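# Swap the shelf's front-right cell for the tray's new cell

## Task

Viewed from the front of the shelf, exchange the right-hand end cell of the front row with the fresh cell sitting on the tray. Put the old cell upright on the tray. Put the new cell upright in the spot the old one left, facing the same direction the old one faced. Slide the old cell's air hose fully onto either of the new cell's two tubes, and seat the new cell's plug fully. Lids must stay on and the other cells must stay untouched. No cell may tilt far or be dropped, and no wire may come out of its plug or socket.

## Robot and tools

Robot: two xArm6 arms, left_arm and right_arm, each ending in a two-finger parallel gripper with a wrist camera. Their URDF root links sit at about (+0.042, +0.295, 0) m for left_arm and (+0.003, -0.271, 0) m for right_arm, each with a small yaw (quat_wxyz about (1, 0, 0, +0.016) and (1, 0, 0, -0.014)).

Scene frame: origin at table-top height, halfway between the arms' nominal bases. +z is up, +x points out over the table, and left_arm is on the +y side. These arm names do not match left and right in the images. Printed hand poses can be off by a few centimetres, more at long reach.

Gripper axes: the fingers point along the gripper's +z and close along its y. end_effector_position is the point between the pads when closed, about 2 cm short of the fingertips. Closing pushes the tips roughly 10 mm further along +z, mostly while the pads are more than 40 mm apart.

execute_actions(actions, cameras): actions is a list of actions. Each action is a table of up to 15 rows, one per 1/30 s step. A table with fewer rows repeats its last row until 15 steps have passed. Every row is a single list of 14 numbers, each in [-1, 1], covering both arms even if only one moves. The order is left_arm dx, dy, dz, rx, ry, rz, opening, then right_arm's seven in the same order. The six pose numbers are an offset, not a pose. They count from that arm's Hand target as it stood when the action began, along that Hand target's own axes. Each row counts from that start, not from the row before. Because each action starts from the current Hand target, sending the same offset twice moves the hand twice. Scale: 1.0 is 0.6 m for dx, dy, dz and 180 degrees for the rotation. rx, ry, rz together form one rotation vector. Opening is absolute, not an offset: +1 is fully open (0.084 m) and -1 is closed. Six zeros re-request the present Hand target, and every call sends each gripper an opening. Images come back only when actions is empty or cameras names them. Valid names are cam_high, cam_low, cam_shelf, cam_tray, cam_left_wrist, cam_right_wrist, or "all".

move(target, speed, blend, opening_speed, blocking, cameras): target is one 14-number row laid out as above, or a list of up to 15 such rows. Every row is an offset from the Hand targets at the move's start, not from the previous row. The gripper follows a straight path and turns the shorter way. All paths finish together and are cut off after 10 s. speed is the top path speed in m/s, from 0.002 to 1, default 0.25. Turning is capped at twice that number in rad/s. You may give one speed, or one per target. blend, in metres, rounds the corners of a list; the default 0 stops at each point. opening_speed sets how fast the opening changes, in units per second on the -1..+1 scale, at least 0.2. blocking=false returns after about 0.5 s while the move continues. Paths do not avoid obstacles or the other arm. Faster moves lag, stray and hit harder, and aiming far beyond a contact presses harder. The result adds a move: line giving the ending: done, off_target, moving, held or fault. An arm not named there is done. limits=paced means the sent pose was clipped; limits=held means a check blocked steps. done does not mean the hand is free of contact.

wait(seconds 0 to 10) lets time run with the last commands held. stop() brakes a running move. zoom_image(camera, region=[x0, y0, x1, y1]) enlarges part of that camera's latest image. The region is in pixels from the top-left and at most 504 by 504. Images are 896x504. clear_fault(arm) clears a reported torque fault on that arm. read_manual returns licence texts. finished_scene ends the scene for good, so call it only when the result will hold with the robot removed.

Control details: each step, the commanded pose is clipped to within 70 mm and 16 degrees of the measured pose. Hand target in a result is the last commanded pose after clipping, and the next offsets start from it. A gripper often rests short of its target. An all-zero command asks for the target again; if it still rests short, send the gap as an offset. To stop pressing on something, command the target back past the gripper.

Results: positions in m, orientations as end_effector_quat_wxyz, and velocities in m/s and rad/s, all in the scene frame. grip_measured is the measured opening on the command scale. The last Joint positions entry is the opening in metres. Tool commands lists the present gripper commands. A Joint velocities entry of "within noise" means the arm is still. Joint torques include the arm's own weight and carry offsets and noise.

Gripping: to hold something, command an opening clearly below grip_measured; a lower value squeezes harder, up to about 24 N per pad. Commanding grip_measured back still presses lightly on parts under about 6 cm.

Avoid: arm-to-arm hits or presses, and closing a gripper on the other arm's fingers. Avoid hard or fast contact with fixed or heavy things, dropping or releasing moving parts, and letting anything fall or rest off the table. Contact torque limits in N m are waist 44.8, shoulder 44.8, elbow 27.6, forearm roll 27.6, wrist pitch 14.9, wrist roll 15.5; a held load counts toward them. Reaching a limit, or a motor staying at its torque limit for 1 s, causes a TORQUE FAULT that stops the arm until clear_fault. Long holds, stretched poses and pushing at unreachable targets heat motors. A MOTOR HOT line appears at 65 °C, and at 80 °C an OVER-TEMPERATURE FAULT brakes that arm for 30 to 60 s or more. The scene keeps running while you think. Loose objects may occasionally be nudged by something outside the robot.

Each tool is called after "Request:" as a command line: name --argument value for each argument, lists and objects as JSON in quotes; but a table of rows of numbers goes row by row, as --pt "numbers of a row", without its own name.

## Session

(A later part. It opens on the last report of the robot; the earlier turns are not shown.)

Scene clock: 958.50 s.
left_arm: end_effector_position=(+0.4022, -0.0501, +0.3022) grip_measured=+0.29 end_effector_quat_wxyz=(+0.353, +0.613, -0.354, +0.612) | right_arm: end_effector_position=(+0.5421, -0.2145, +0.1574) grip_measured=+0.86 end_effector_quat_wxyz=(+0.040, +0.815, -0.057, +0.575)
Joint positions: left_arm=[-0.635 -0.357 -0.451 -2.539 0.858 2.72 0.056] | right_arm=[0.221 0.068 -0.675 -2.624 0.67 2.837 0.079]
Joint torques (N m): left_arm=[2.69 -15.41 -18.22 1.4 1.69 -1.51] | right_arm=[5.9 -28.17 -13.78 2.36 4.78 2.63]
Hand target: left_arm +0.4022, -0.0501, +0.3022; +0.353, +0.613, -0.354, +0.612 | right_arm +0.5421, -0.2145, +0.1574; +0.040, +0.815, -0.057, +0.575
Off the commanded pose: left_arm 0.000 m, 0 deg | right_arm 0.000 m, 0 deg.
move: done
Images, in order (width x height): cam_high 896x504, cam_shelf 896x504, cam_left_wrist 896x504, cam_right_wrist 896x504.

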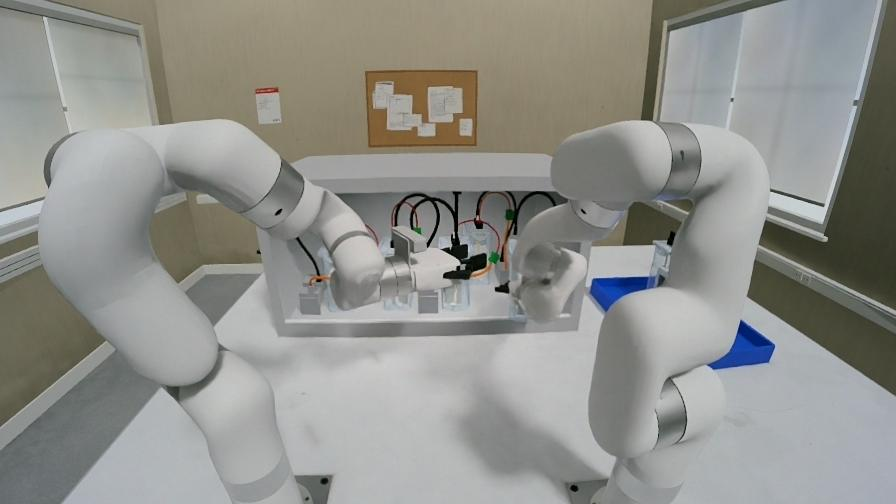

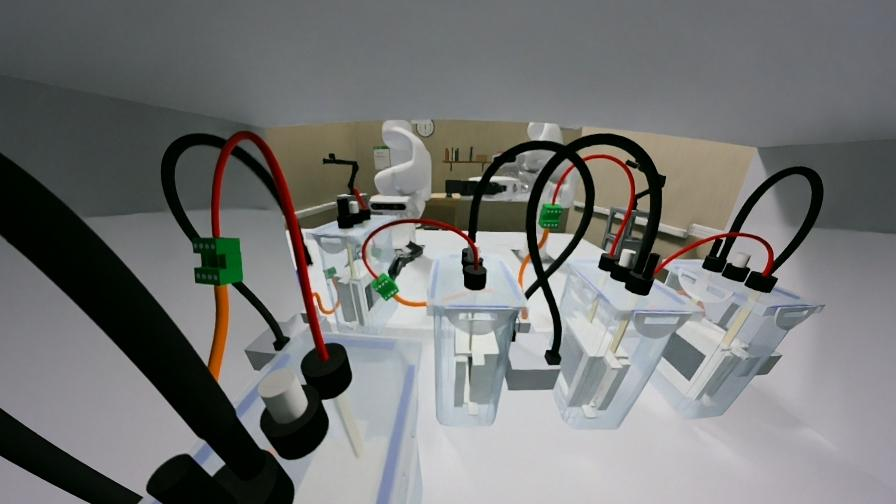

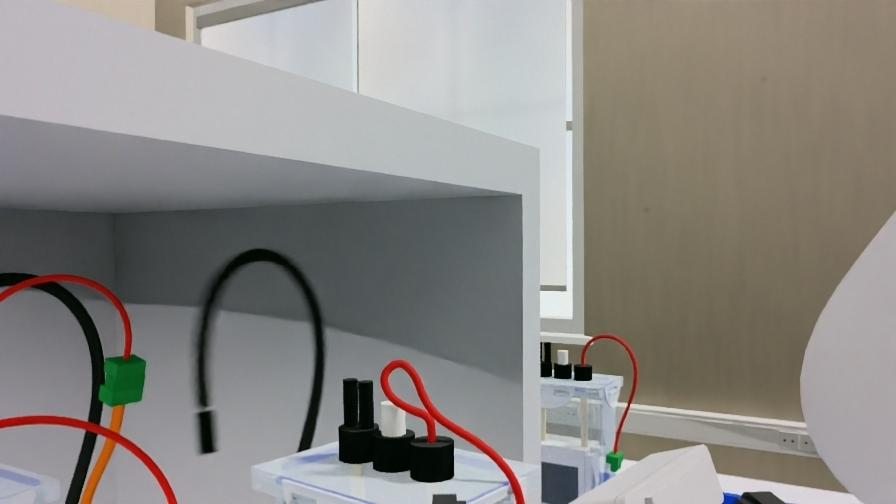

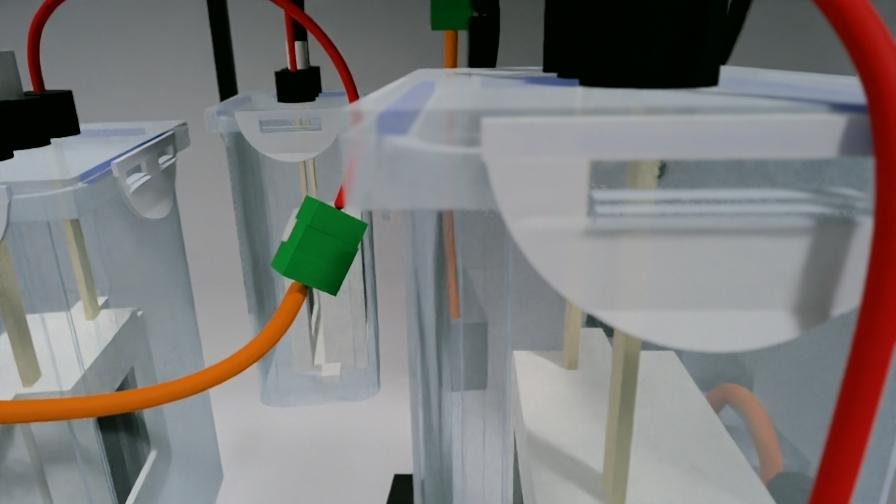

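Request:
move --pt "0 0 -0.1667 0 0 0 0.3 -0.063 0.0329 -0.2263 0 0 0 -1" --pt "0 0 -0.1667 0 0 0 0.3 -0.0438 0.4377 -0.1728 0 0 0 -1" --pt "0 0 -0.1667 0 0 0 0.3 0.0615 0.6058 0.172 0.0209 0 -0.0074 -1" --speed 0.1 --blend '[0.04,0.04,0]' --cameras '["cam_right_wrist","cam_left_wrist","cam_tray","cam_high"]'

Scene clock: 981.43 s.
left_arm: end_effector_position=(+0.3521, +0.0365, +0.3023) grip_measured=+0.29 end_effector_quat_wxyz=(+0.353, +0.613, -0.354, +0.612) | right_arm: end_effector_position=(+0.6002, -0.5897, +0.1575) grip_measured=+0.86 end_effector_quat_wxyz=(+0.020, +0.817, -0.028, +0.576)
Joint positions: left_arm=[-0.451 -0.783 -0.143 -2.263 0.867 2.48 0.056] | right_arm=[-0.567 0.46 -1.211 -4.052 0.64 3.751 0.079]
Joint torques (N m): left_arm=[4.4 -8.97 -17.19 1.39 3.15 -2.67] | right_arm=[5.86 -25.51 -20.84 -1.74 2.31 2.66]
Hand target: left_arm +0.3521, +0.0365, +0.3023; +0.353, +0.613, -0.354, +0.612 | right_arm +0.6002, -0.5897, +0.1575; +0.020, +0.817, -0.028, +0.576
Off the commanded pose: left_arm 0.000 m, 0 deg | right_arm 0.000 m, 0 deg.
move: done
Images, in order (width x height): cam_high 896x504, cam_tray 896x504, cam_left_wrist 896x504, cam_right_wrist 896x504.

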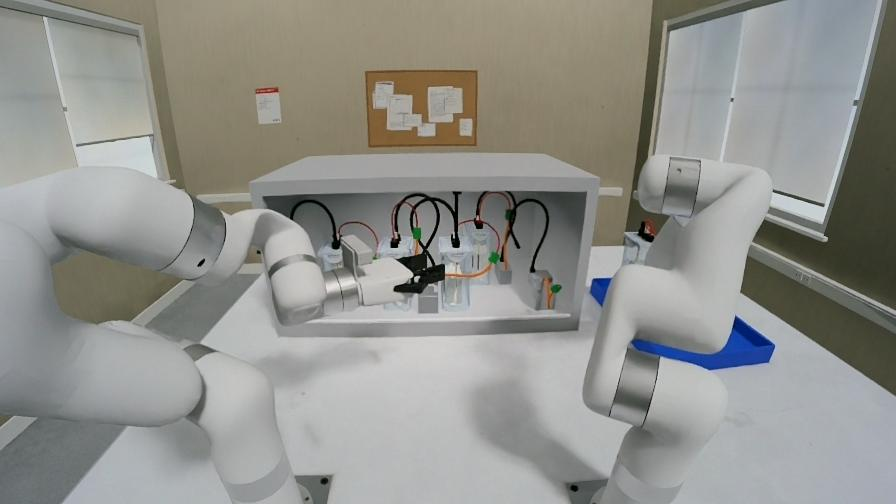

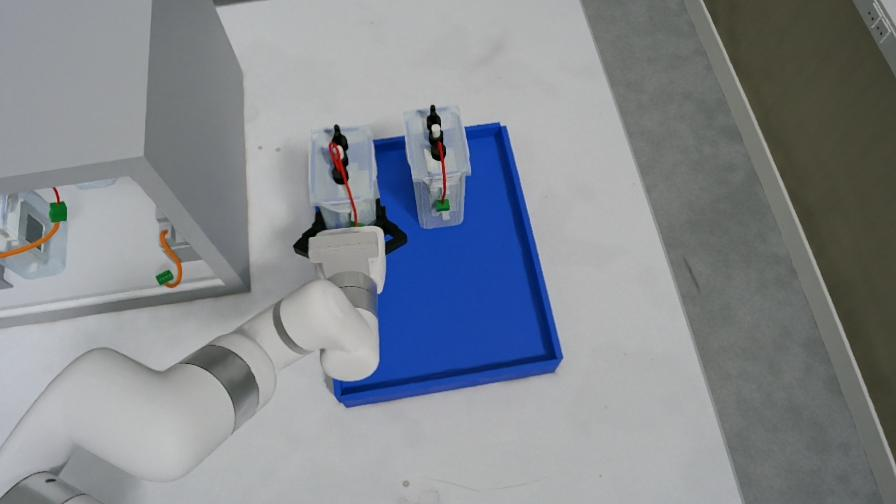

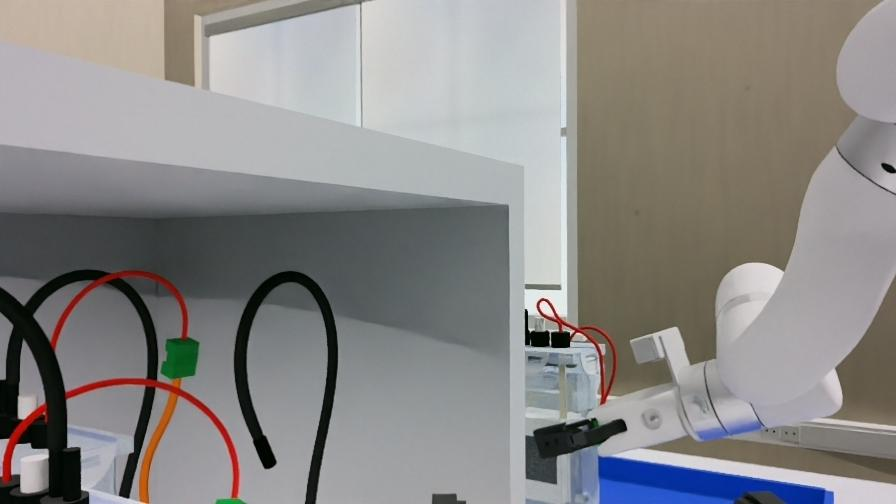

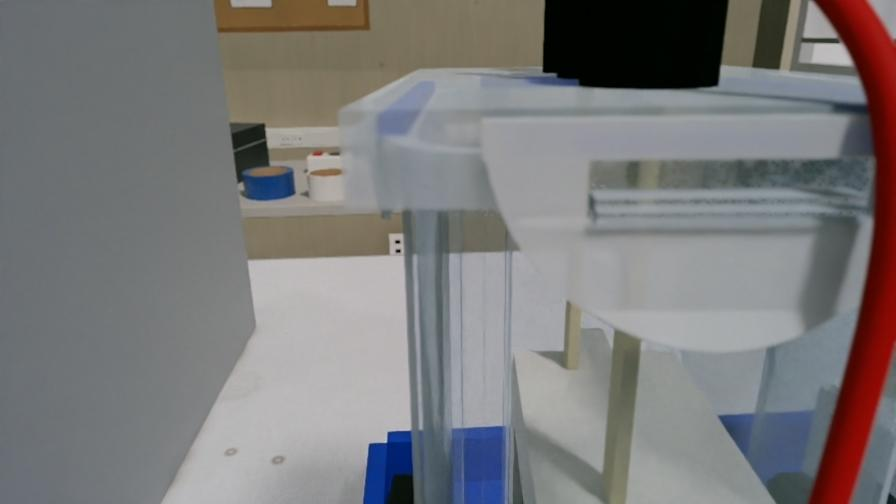

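Request:
move --target '[0,0,0,0,0,0,0.3, -0.0785,0,0.028,0,0,0,-1]' --speed 0.06 --cameras '["cam_right_wrist","cam_left_wrist","cam_tray"]'

Request:
zoom_image --camera "cam_left_wrist" --region '[500, 280, 760, 504]'

Request:
zoom_image --camera "cam_tray" --region '[280, 90, 560, 290]'

Scene clock: 995.13 s.
left_arm: end_effector_position=(+0.3521, +0.0365, +0.3023) grip_measured=+0.29 end_effector_quat_wxyz=(+0.353, +0.613, -0.354, +0.612) | right_arm: end_effector_position=(+0.6005, -0.5897, +0.1082) grip_measured=+0.86 end_effector_quat_wxyz=(+0.020, +0.816, -0.028, +0.576)
Joint positions: left_arm=[-0.451 -0.783 -0.143 -2.263 0.867 2.48 0.056] | right_arm=[-0.578 0.568 -1.228 -3.978 0.706 3.645 0.079]
Joint torques (N m): left_arm=[4.19 -8.78 -17.21 1.31 3.11 -2.65] | right_arm=[-4.53 -10.08 -9.11 2.71 -0.24 -3.25]
Hand target: left_arm +0.3521, +0.0365, +0.3023; +0.353, +0.613, -0.354, +0.612 | right_arm +0.6002, -0.5897, +0.1075; +0.020, +0.817, -0.028, +0.576
Off the commanded pose: left_arm 0.000 m, 0 deg | right_arm 0.001 m, 0 deg.
move: done
Images, in order (width x height): cam_tray 896x504, cam_left_wrist 896x504, cam_right_wrist 896x504.

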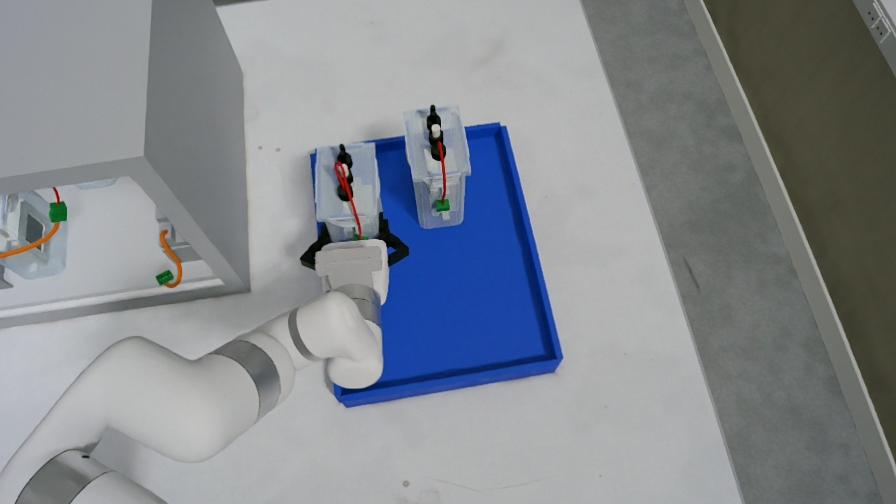

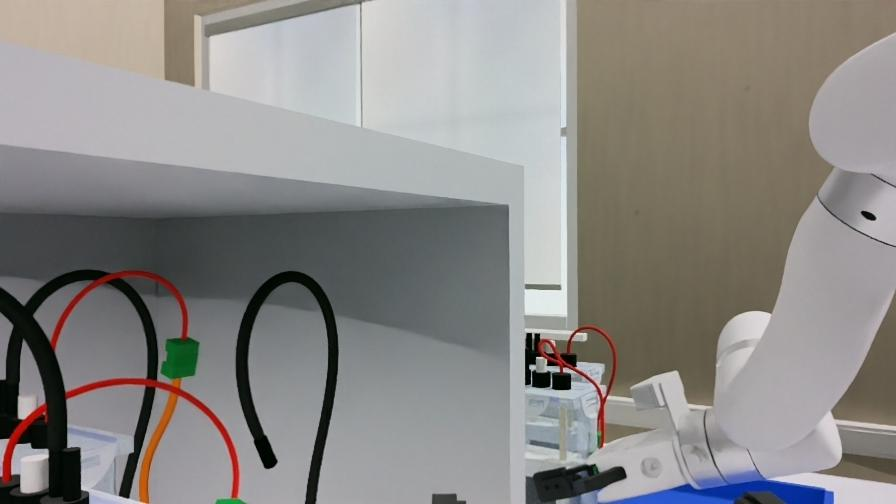

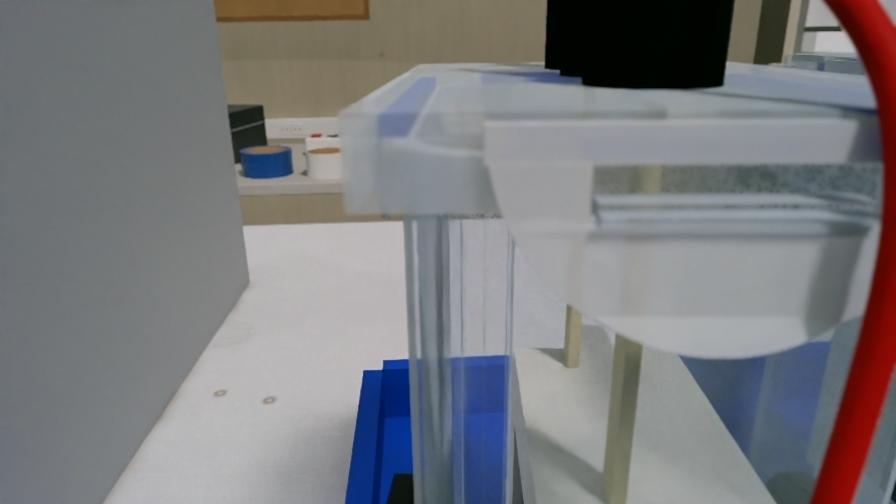

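Scaled by 1.938.

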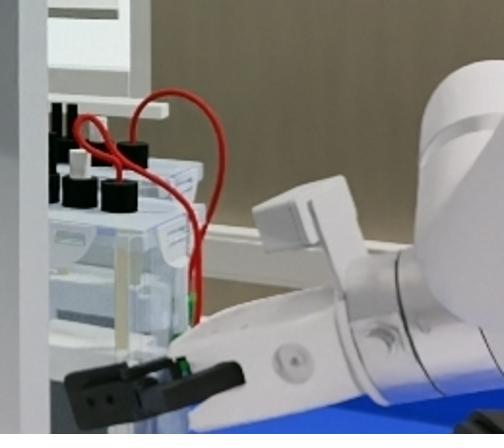

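Scaled by 1.800.

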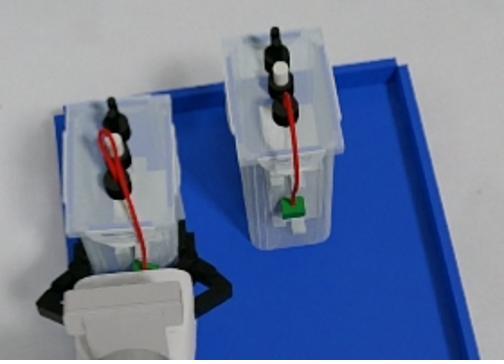

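Request:
move --target '[0,0,0,0,0,0,0.3, 0,0,0,0,0,0,1]' --opening_speed 1.0 --cameras '["cam_right_wrist","cam_tray"]'

Scene clock: 1003.33 s.
left_arm: end_effector_position=(+0.3521, +0.0365, +0.3023) grip_measured=+0.29 end_effector_quat_wxyz=(+0.353, +0.613, -0.354, +0.612) | right_arm: end_effector_position=(+0.6001, -0.5896, +0.1072) grip_measured=+1.00 end_effector_quat_wxyz=(+0.020, +0.817, -0.028, +0.576)
Joint positions: left_arm=[-0.451 -0.783 -0.143 -2.263 0.867 2.48 0.056] | right_arm=[-0.578 0.569 -1.227 -3.978 0.705 3.645 0.084]
Joint torques (N m): left_arm=[4.06 -8.87 -17.26 1.36 3.07 -2.63] | right_arm=[3.68 -27.79 -13.35 -2.2 1.68 -2.09]
Hand target: left_arm +0.3521, +0.0365, +0.3023; +0.353, +0.613, -0.354, +0.612 | right_arm +0.6002, -0.5897, +0.1075; +0.020, +0.817, -0.028, +0.576
Off the commanded pose: left_arm 0.000 m, 0 deg | right_arm 0.000 m, 0 deg.
move: done
Images, in order (width x height): cam_tray 896x504, cam_right_wrist 896x504.

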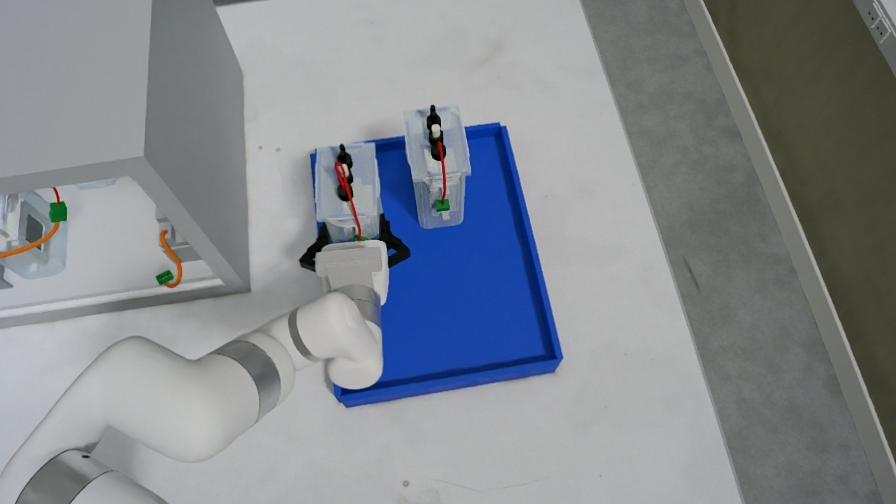

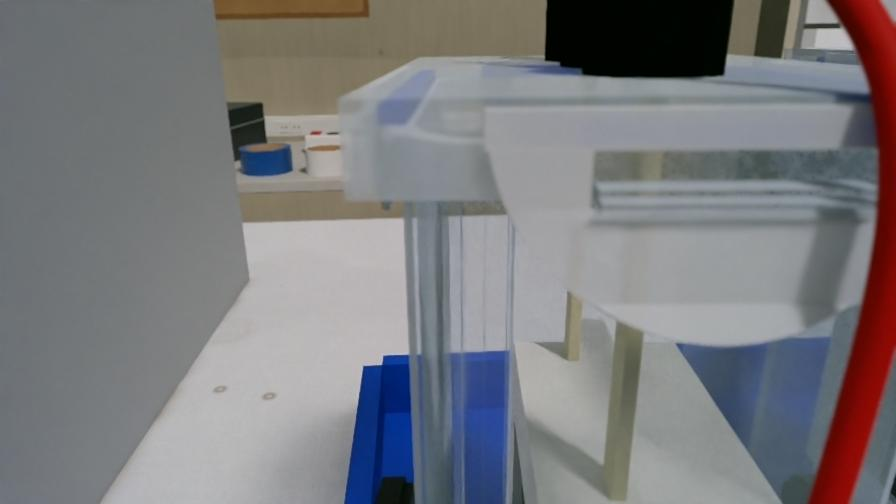

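Request:
move --target '[0,0,0,0,0,0,0.3, -0.056,0,-0.157,0,0,0,1]' --speed 0.05 --cameras '["cam_right_wrist","cam_tray","cam_left_wrist"]'

Request:
zoom_image --camera "cam_tray" --region '[280, 90, 560, 290]'

Scene clock: 1011.40 s.
left_arm: end_effector_position=(+0.3521, +0.0365, +0.3023) grip_measured=+0.29 end_effector_quat_wxyz=(+0.353, +0.613, -0.354, +0.612) | right_arm: end_effector_position=(+0.5004, -0.5827, +0.1075) grip_measured=+1.00 end_effector_quat_wxyz=(+0.020, +0.817, -0.028, +0.576)
Joint positions: left_arm=[-0.451 -0.783 -0.143 -2.263 0.867 2.48 0.056] | right_arm=[-0.718 0.363 -0.89 -4.044 0.85 3.574 0.084]
Joint torques (N m): left_arm=[4.29 -8.85 -17.42 1.29 3 -2.63] | right_arm=[-4.88 -24.17 -6.74 -2.71 1.79 -2.84]
Hand target: left_arm +0.3521, +0.0365, +0.3023; +0.353, +0.613, -0.354, +0.612 | right_arm +0.5004, -0.5827, +0.1075; +0.020, +0.817, -0.028, +0.576
Off the commanded pose: left_arm 0.000 m, 0 deg | right_arm 0.000 m, 0 deg.
move: done
Images, in order (width x height): cam_tray 896x504, cam_left_wrist 896x504, cam_right_wrist 896x504.

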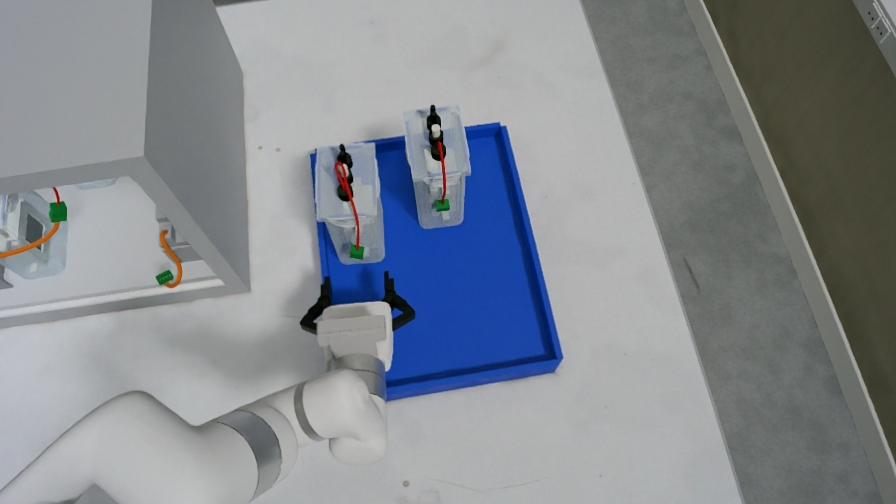

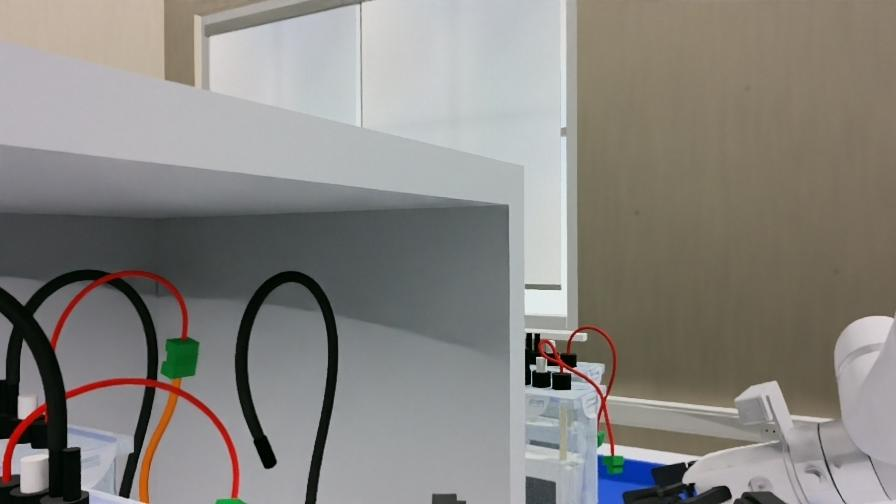

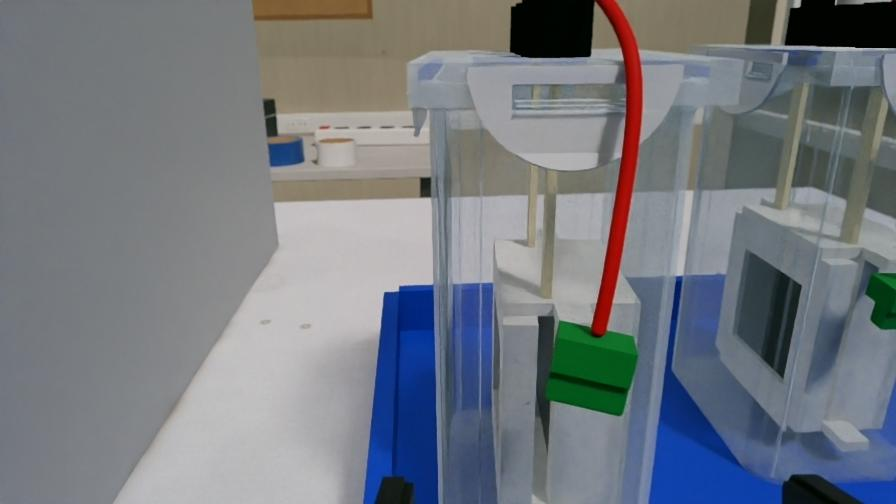

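Scaled by 1.800.

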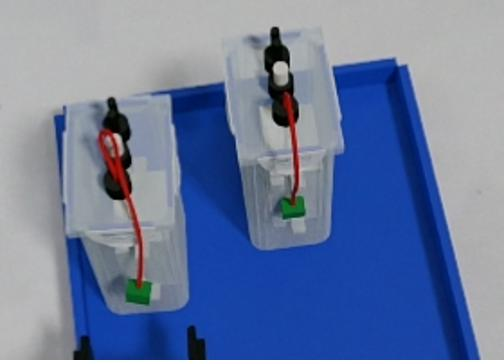

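Request:
move --target '[0,0,0,0,0,0,0.3, 0.0675,0.1995,-0.0094,0,0,0,1]' --speed 0.12 --cameras '["cam_right_wrist","cam_tray"]'

Scene clock: 1020.70 s.
left_arm: end_effector_position=(+0.3521, +0.0365, +0.3023) grip_measured=+0.29 end_effector_quat_wxyz=(+0.353, +0.613, -0.354, +0.612) | right_arm: end_effector_position=(+0.5004, -0.7027, +0.1475) grip_measured=+1.00 end_effector_quat_wxyz=(+0.020, +0.817, -0.028, +0.576)
Joint positions: left_arm=[-0.451 -0.783 -0.143 -2.263 0.867 2.48 0.056] | right_arm=[-0.884 0.487 -1.203 -4.368 0.843 3.857 0.084]
Joint torques (N m): left_arm=[4.22 -8.73 -17.34 1.32 3.02 -2.64] | right_arm=[-5.07 -15.66 -13.67 -2.45 1.57 2.68]
Hand target: left_arm +0.3521, +0.0365, +0.3023; +0.353, +0.613, -0.354, +0.612 | right_arm +0.5004, -0.7027, +0.1475; +0.020, +0.817, -0.028, +0.576
Off the commanded pose: left_arm 0.000 m, 0 deg | right_arm 0.000 m, 0 deg.
move: done
Images, in order (width x height): cam_tray 896x504, cam_right_wrist 896x504.

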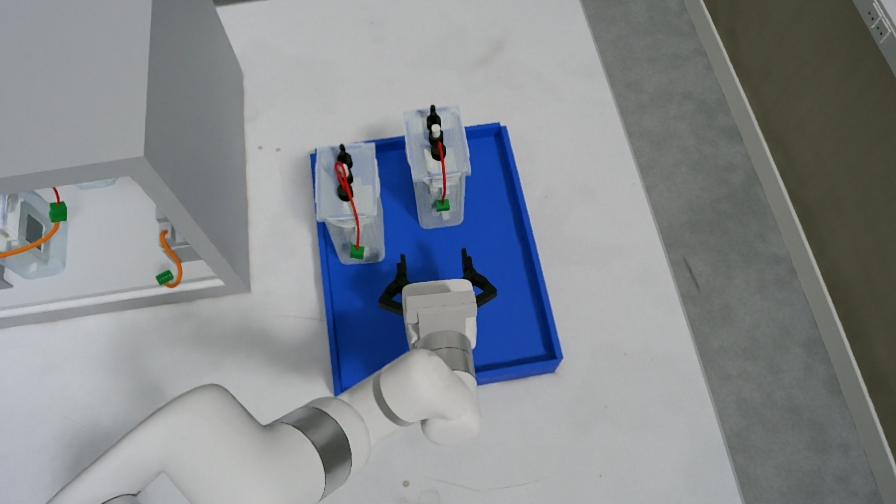

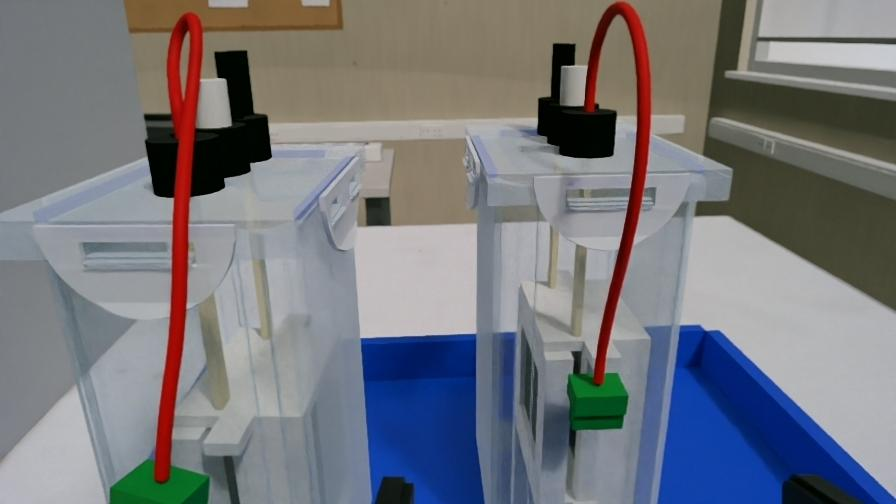

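Request:
move --target '[0,0,0,0,0,0,0.3, -0.0165,0.0362,0.1498,0,0,0,1]' --speed 0.08 --cameras '["cam_right_wrist","cam_tray"]'

Request:
zoom_image --camera "cam_tray" --region '[320, 90, 560, 290]'

Scene clock: 1038.13 s.
left_arm: end_effector_position=(+0.3521, +0.0365, +0.3023) grip_measured=+0.29 end_effector_quat_wxyz=(+0.353, +0.613, -0.354, +0.612) | right_arm: end_effector_position=(+0.5800, -0.7300, +0.1080) grip_measured=+1.00 end_effector_quat_wxyz=(+0.020, +0.817, -0.028, +0.576)
Joint positions: left_arm=[-0.451 -0.783 -0.143 -2.263 0.867 2.48 0.056] | right_arm=[-0.795 0.775 -1.555 -4.34 0.764 3.911 0.084]
Joint torques (N m): left_arm=[4.02 -8.77 -17.31 1.25 2.93 -2.57] | right_arm=[5.87 -19.29 -14.01 -2.66 -0.31 2.73]
Hand target: left_arm +0.3521, +0.0365, +0.3023; +0.353, +0.613, -0.354, +0.612 | right_arm +0.5800, -0.7300, +0.1080; +0.020, +0.817, -0.028, +0.576
Off the commanded pose: left_arm 0.000 m, 0 deg | right_arm 0.000 m, 0 deg.
move: done
Images, in order (width x height): cam_tray 896x504, cam_right_wrist 896x504.

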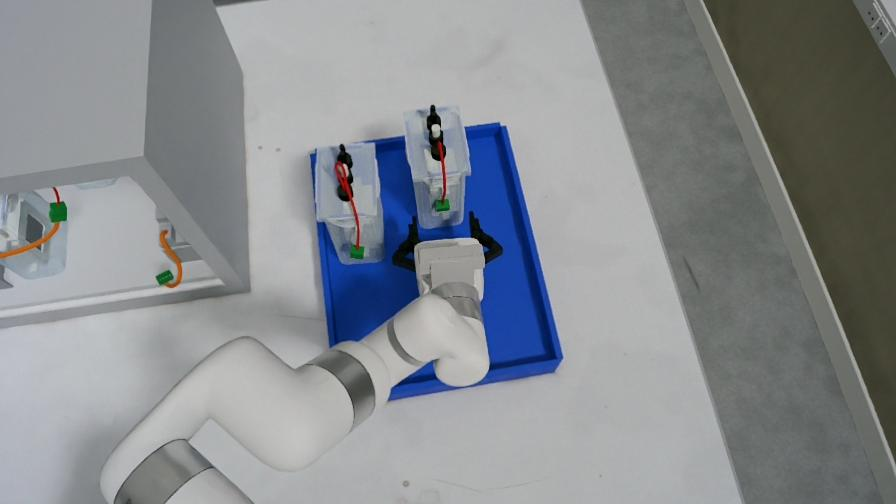

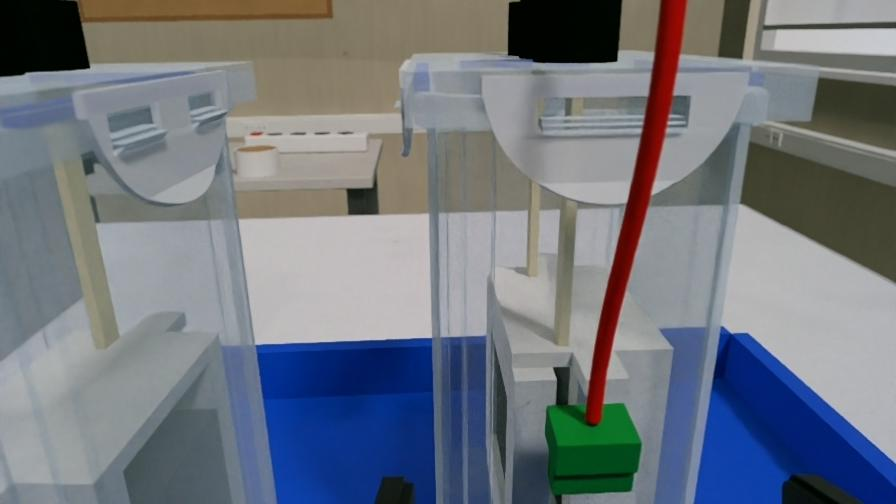

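Scaled by 2.100.

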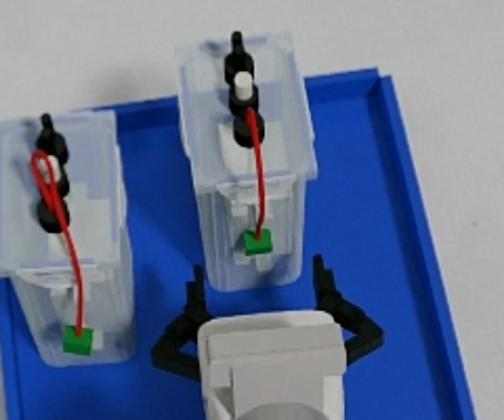

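Request:
move --target '[0,0,0,0,0,0,0.3, 0.0223,0.004,0.0627,0,0,0,1]' --speed 0.04 --cameras '["cam_right_wrist","cam_tray"]'

Request:
zoom_image --camera "cam_right_wrist" --region '[360, 300, 520, 504]'

Request:
zoom_image --camera "cam_right_wrist" --region '[690, 300, 850, 504]'

Request:
zoom_image --camera "cam_tray" --region '[320, 90, 560, 290]'

Scene clock: 1045.63 s.
left_arm: end_effector_position=(+0.3521, +0.0365, +0.3023) grip_measured=+0.29 end_effector_quat_wxyz=(+0.353, +0.613, -0.354, +0.612) | right_arm: end_effector_position=(+0.6197, -0.7352, +0.1080) grip_measured=+1.00 end_effector_quat_wxyz=(+0.020, +0.817, -0.028, +0.576)
Joint positions: left_arm=[-0.451 -0.783 -0.143 -2.263 0.867 2.48 0.056] | right_arm=[-0.746 0.876 -1.724 -4.363 0.706 3.987 0.084]
Joint torques (N m): left_arm=[4.17 -8.72 -17.36 1.26 2.93 -2.54] | right_arm=[5.56 -20.62 -14.57 -2.79 -0.44 2.76]
Hand target: left_arm +0.3521, +0.0365, +0.3023; +0.353, +0.613, -0.354, +0.612 | right_arm +0.6197, -0.7352, +0.1080; +0.020, +0.817, -0.028, +0.576
Off the commanded pose: left_arm 0.000 m, 0 deg | right_arm 0.000 m, 0 deg.
move: done
Images, in order (width x height): cam_tray 896x504, cam_right_wrist 896x504.

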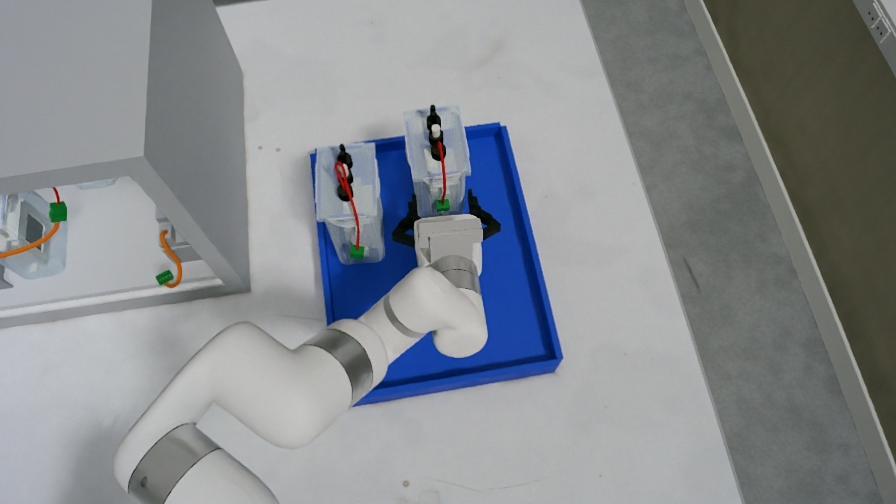

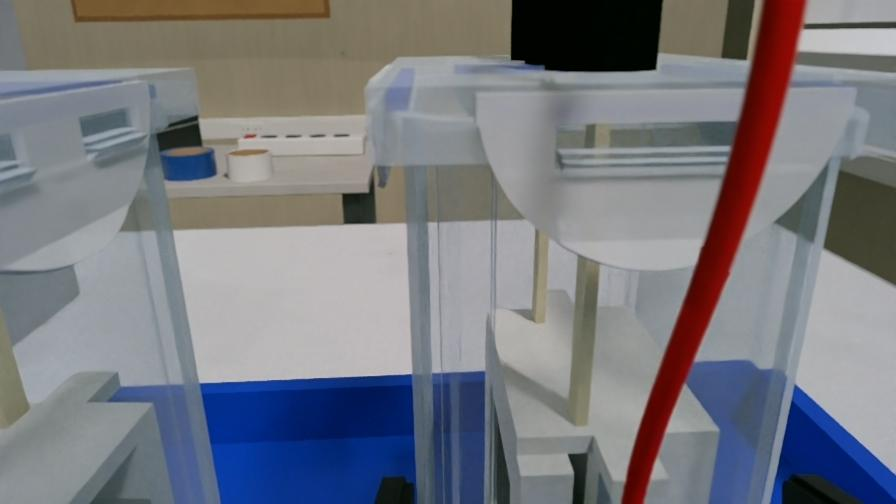

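Scaled by 2.471.

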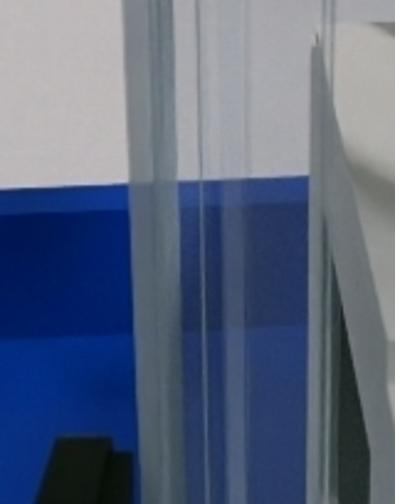

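Scaled by 2.471.

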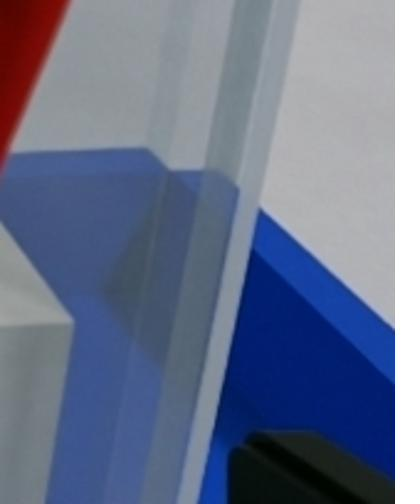

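Scaled by 2.100.

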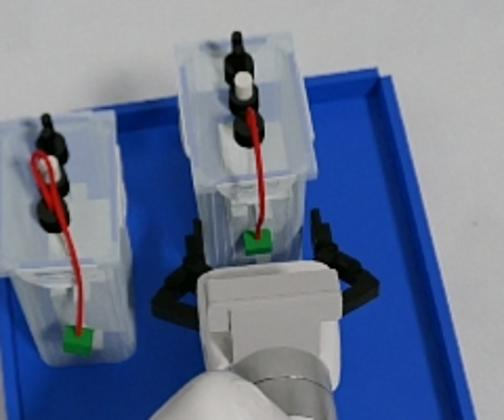

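Request:
move --pt "0 0 0 0 0 0 0.3 0 -0.0025 0 0 0 0 1" --pt "0 0 0 0 0 0 0.3 0.013 -0.0025 0.0365 0 0 0 1" --speed 0.03 --cameras '["cam_right_wrist","cam_tray"]'

Request:
zoom_image --camera "cam_tray" --region '[320, 90, 560, 290]'

Scene clock: 1055.93 s.
left_arm: end_effector_position=(+0.3521, +0.0365, +0.3023) grip_measured=+0.29 end_effector_quat_wxyz=(+0.353, +0.613, -0.354, +0.612) | right_arm: end_effector_position=(+0.6430, -0.7353, +0.1079) grip_measured=+1.00 end_effector_quat_wxyz=(+0.020, +0.817, -0.028, +0.576)
Joint positions: left_arm=[-0.451 -0.783 -0.143 -2.263 0.867 2.48 0.056] | right_arm=[-0.716 0.936 -1.826 -4.381 0.671 4.036 0.084]
Joint torques (N m): left_arm=[4.03 -8.68 -17.4 1.21 2.89 -2.53] | right_arm=[5.88 -21.07 -14.73 -2.75 -0.39 2.69]
Hand target: left_arm +0.3521, +0.0365, +0.3023; +0.353, +0.613, -0.354, +0.612 | right_arm +0.6430, -0.7353, +0.1079; +0.020, +0.817, -0.028, +0.576
Off the commanded pose: left_arm 0.000 m, 0 deg | right_arm 0.000 m, 0 deg.
move: done
Images, in order (width x height): cam_tray 896x504, cam_right_wrist 896x504.

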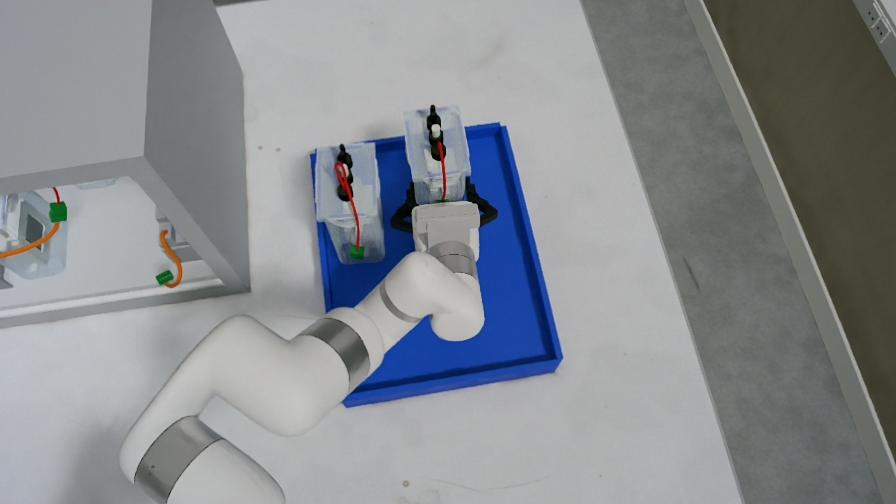

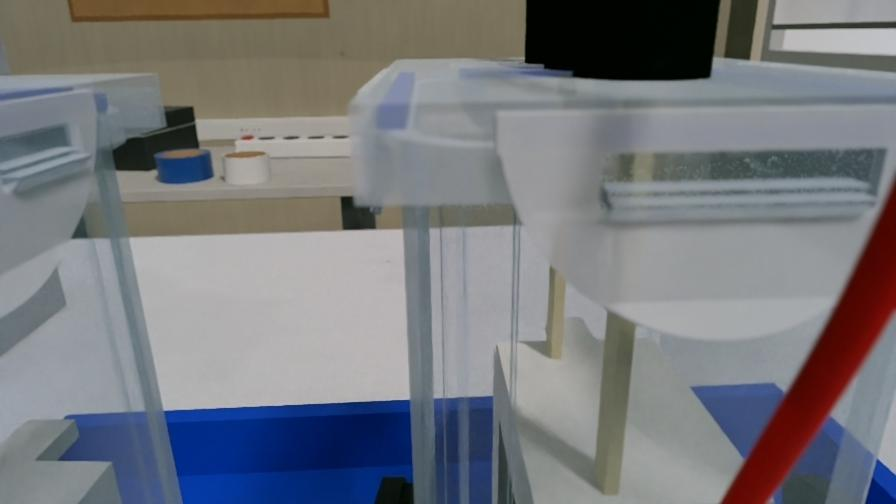

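Scaled by 2.100.

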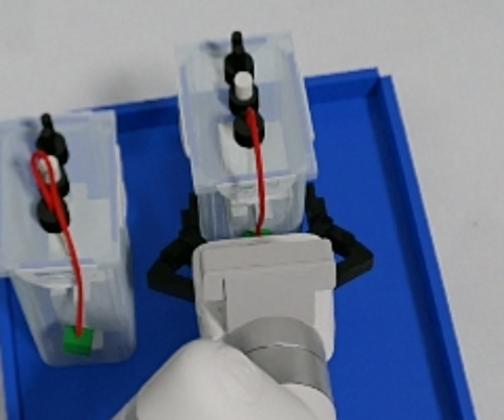

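Request:
move --target '[0,0,0,0,0,0,0.3, 0,0,0,0,0,0,0.3]' --opening_speed 0.4

Request:
move --target '[0,0,0,0,0,0,0.3, 0,0,0,0,0,0,-1]' --opening_speed 0.8 --cameras '["cam_right_wrist"]'

Scene clock: 1061.33 s.
left_arm: end_effector_position=(+0.3521, +0.0365, +0.3023) grip_measured=+0.29 end_effector_quat_wxyz=(+0.353, +0.613, -0.354, +0.612) | right_arm: end_effector_position=(+0.6430, -0.7353, +0.1079) grip_measured=+0.87 end_effector_quat_wxyz=(+0.020, +0.817, -0.028, +0.576)
Joint positions: left_arm=[-0.451 -0.783 -0.143 -2.263 0.867 2.48 0.056] | right_arm=[-0.716 0.936 -1.826 -4.381 0.671 4.036 0.079]
Joint torques (N m): left_arm=[4.01 -8.7 -17.37 1.15 2.84 -2.46] | right_arm=[-3.27 -21.27 -8.39 -1.82 -0.4 0.09]
Hand target: left_arm +0.3521, +0.0365, +0.3023; +0.353, +0.613, -0.354, +0.612 | right_arm +0.6430, -0.7353, +0.1079; +0.020, +0.817, -0.028, +0.576
Off the commanded pose: left_arm 0.000 m, 0 deg | right_arm 0.000 m, 0 deg.
move: done

Scene clock: 1063.17 s.
left_arm: end_effector_position=(+0.3521, +0.0365, +0.3023) grip_measured=+0.29 end_effector_quat_wxyz=(+0.353, +0.613, -0.354, +0.612) | right_arm: end_effector_position=(+0.6430, -0.7353, +0.1079) grip_measured=+0.87 end_effector_quat_wxyz=(+0.020, +0.817, -0.028, +0.576)
Joint positions: left_arm=[-0.451 -0.783 -0.143 -2.263 0.867 2.48 0.056] | right_arm=[-0.716 0.936 -1.826 -4.381 0.671 4.036 0.079]
Joint torques (N m): left_arm=[3.87 -8.71 -17.51 1.18 2.85 -2.42] | right_arm=[-4.42 -21.03 -8.23 -0.62 -0.32 -2.12]
Hand target: left_arm +0.3521, +0.0365, +0.3023; +0.353, +0.613, -0.354, +0.612 | right_arm +0.6430, -0.7353, +0.1079; +0.020, +0.817, -0.028, +0.576
Off the commanded pose: left_arm 0.000 m, 0 deg | right_arm 0.000 m, 0 deg.
move: done
Images, in order (width x height): cam_right_wrist 896x504.

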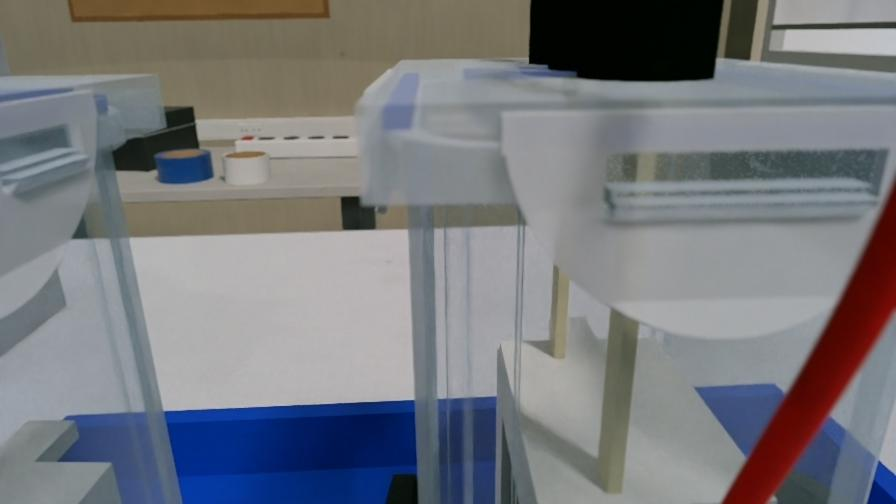

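Request:
move --pt "0 0 0 0 0 0 0.3 0.0863 0 -0.0308 0 0 0 -1" --speed 0.05 --cameras '["cam_right_wrist","cam_tray"]'

Scene clock: 1078.13 s.
left_arm: end_effector_position=(+0.3521, +0.0365, +0.3023) grip_measured=+0.29 end_effector_quat_wxyz=(+0.353, +0.613, -0.354, +0.612) | right_arm: end_effector_position=(+0.6430, -0.7353, +0.1629) grip_measured=+0.87 end_effector_quat_wxyz=(+0.020, +0.817, -0.028, +0.576)
Joint positions: left_arm=[-0.451 -0.783 -0.143 -2.263 0.867 2.48 0.056] | right_arm=[-0.712 0.831 -1.79 -4.463 0.648 4.143 0.079]
Joint torques (N m): left_arm=[3.96 -8.8 -17.42 1.24 2.79 -2.41] | right_arm=[5.76 -42.82 -16.22 -1.37 0.89 2.77]
Hand target: left_arm +0.3521, +0.0365, +0.3023; +0.353, +0.613, -0.354, +0.612 | right_arm +0.6430, -0.7353, +0.1629; +0.020, +0.817, -0.028, +0.576
Off the commanded pose: left_arm 0.000 m, 0 deg | right_arm 0.000 m, 0 deg.
move: done
Images, in order (width x height): cam_tray 896x504, cam_right_wrist 896x504.

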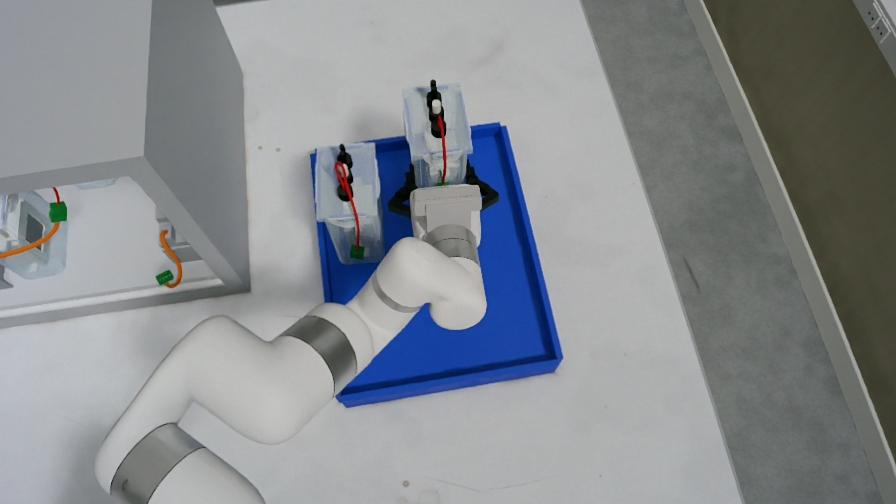

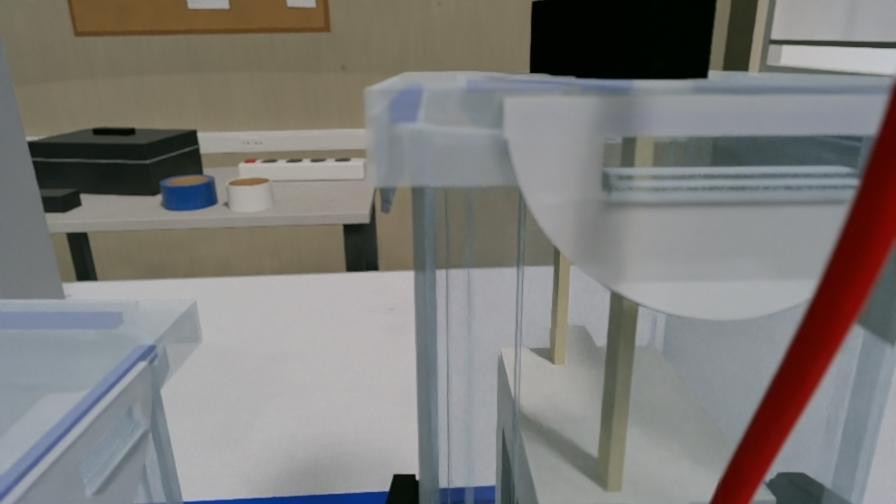

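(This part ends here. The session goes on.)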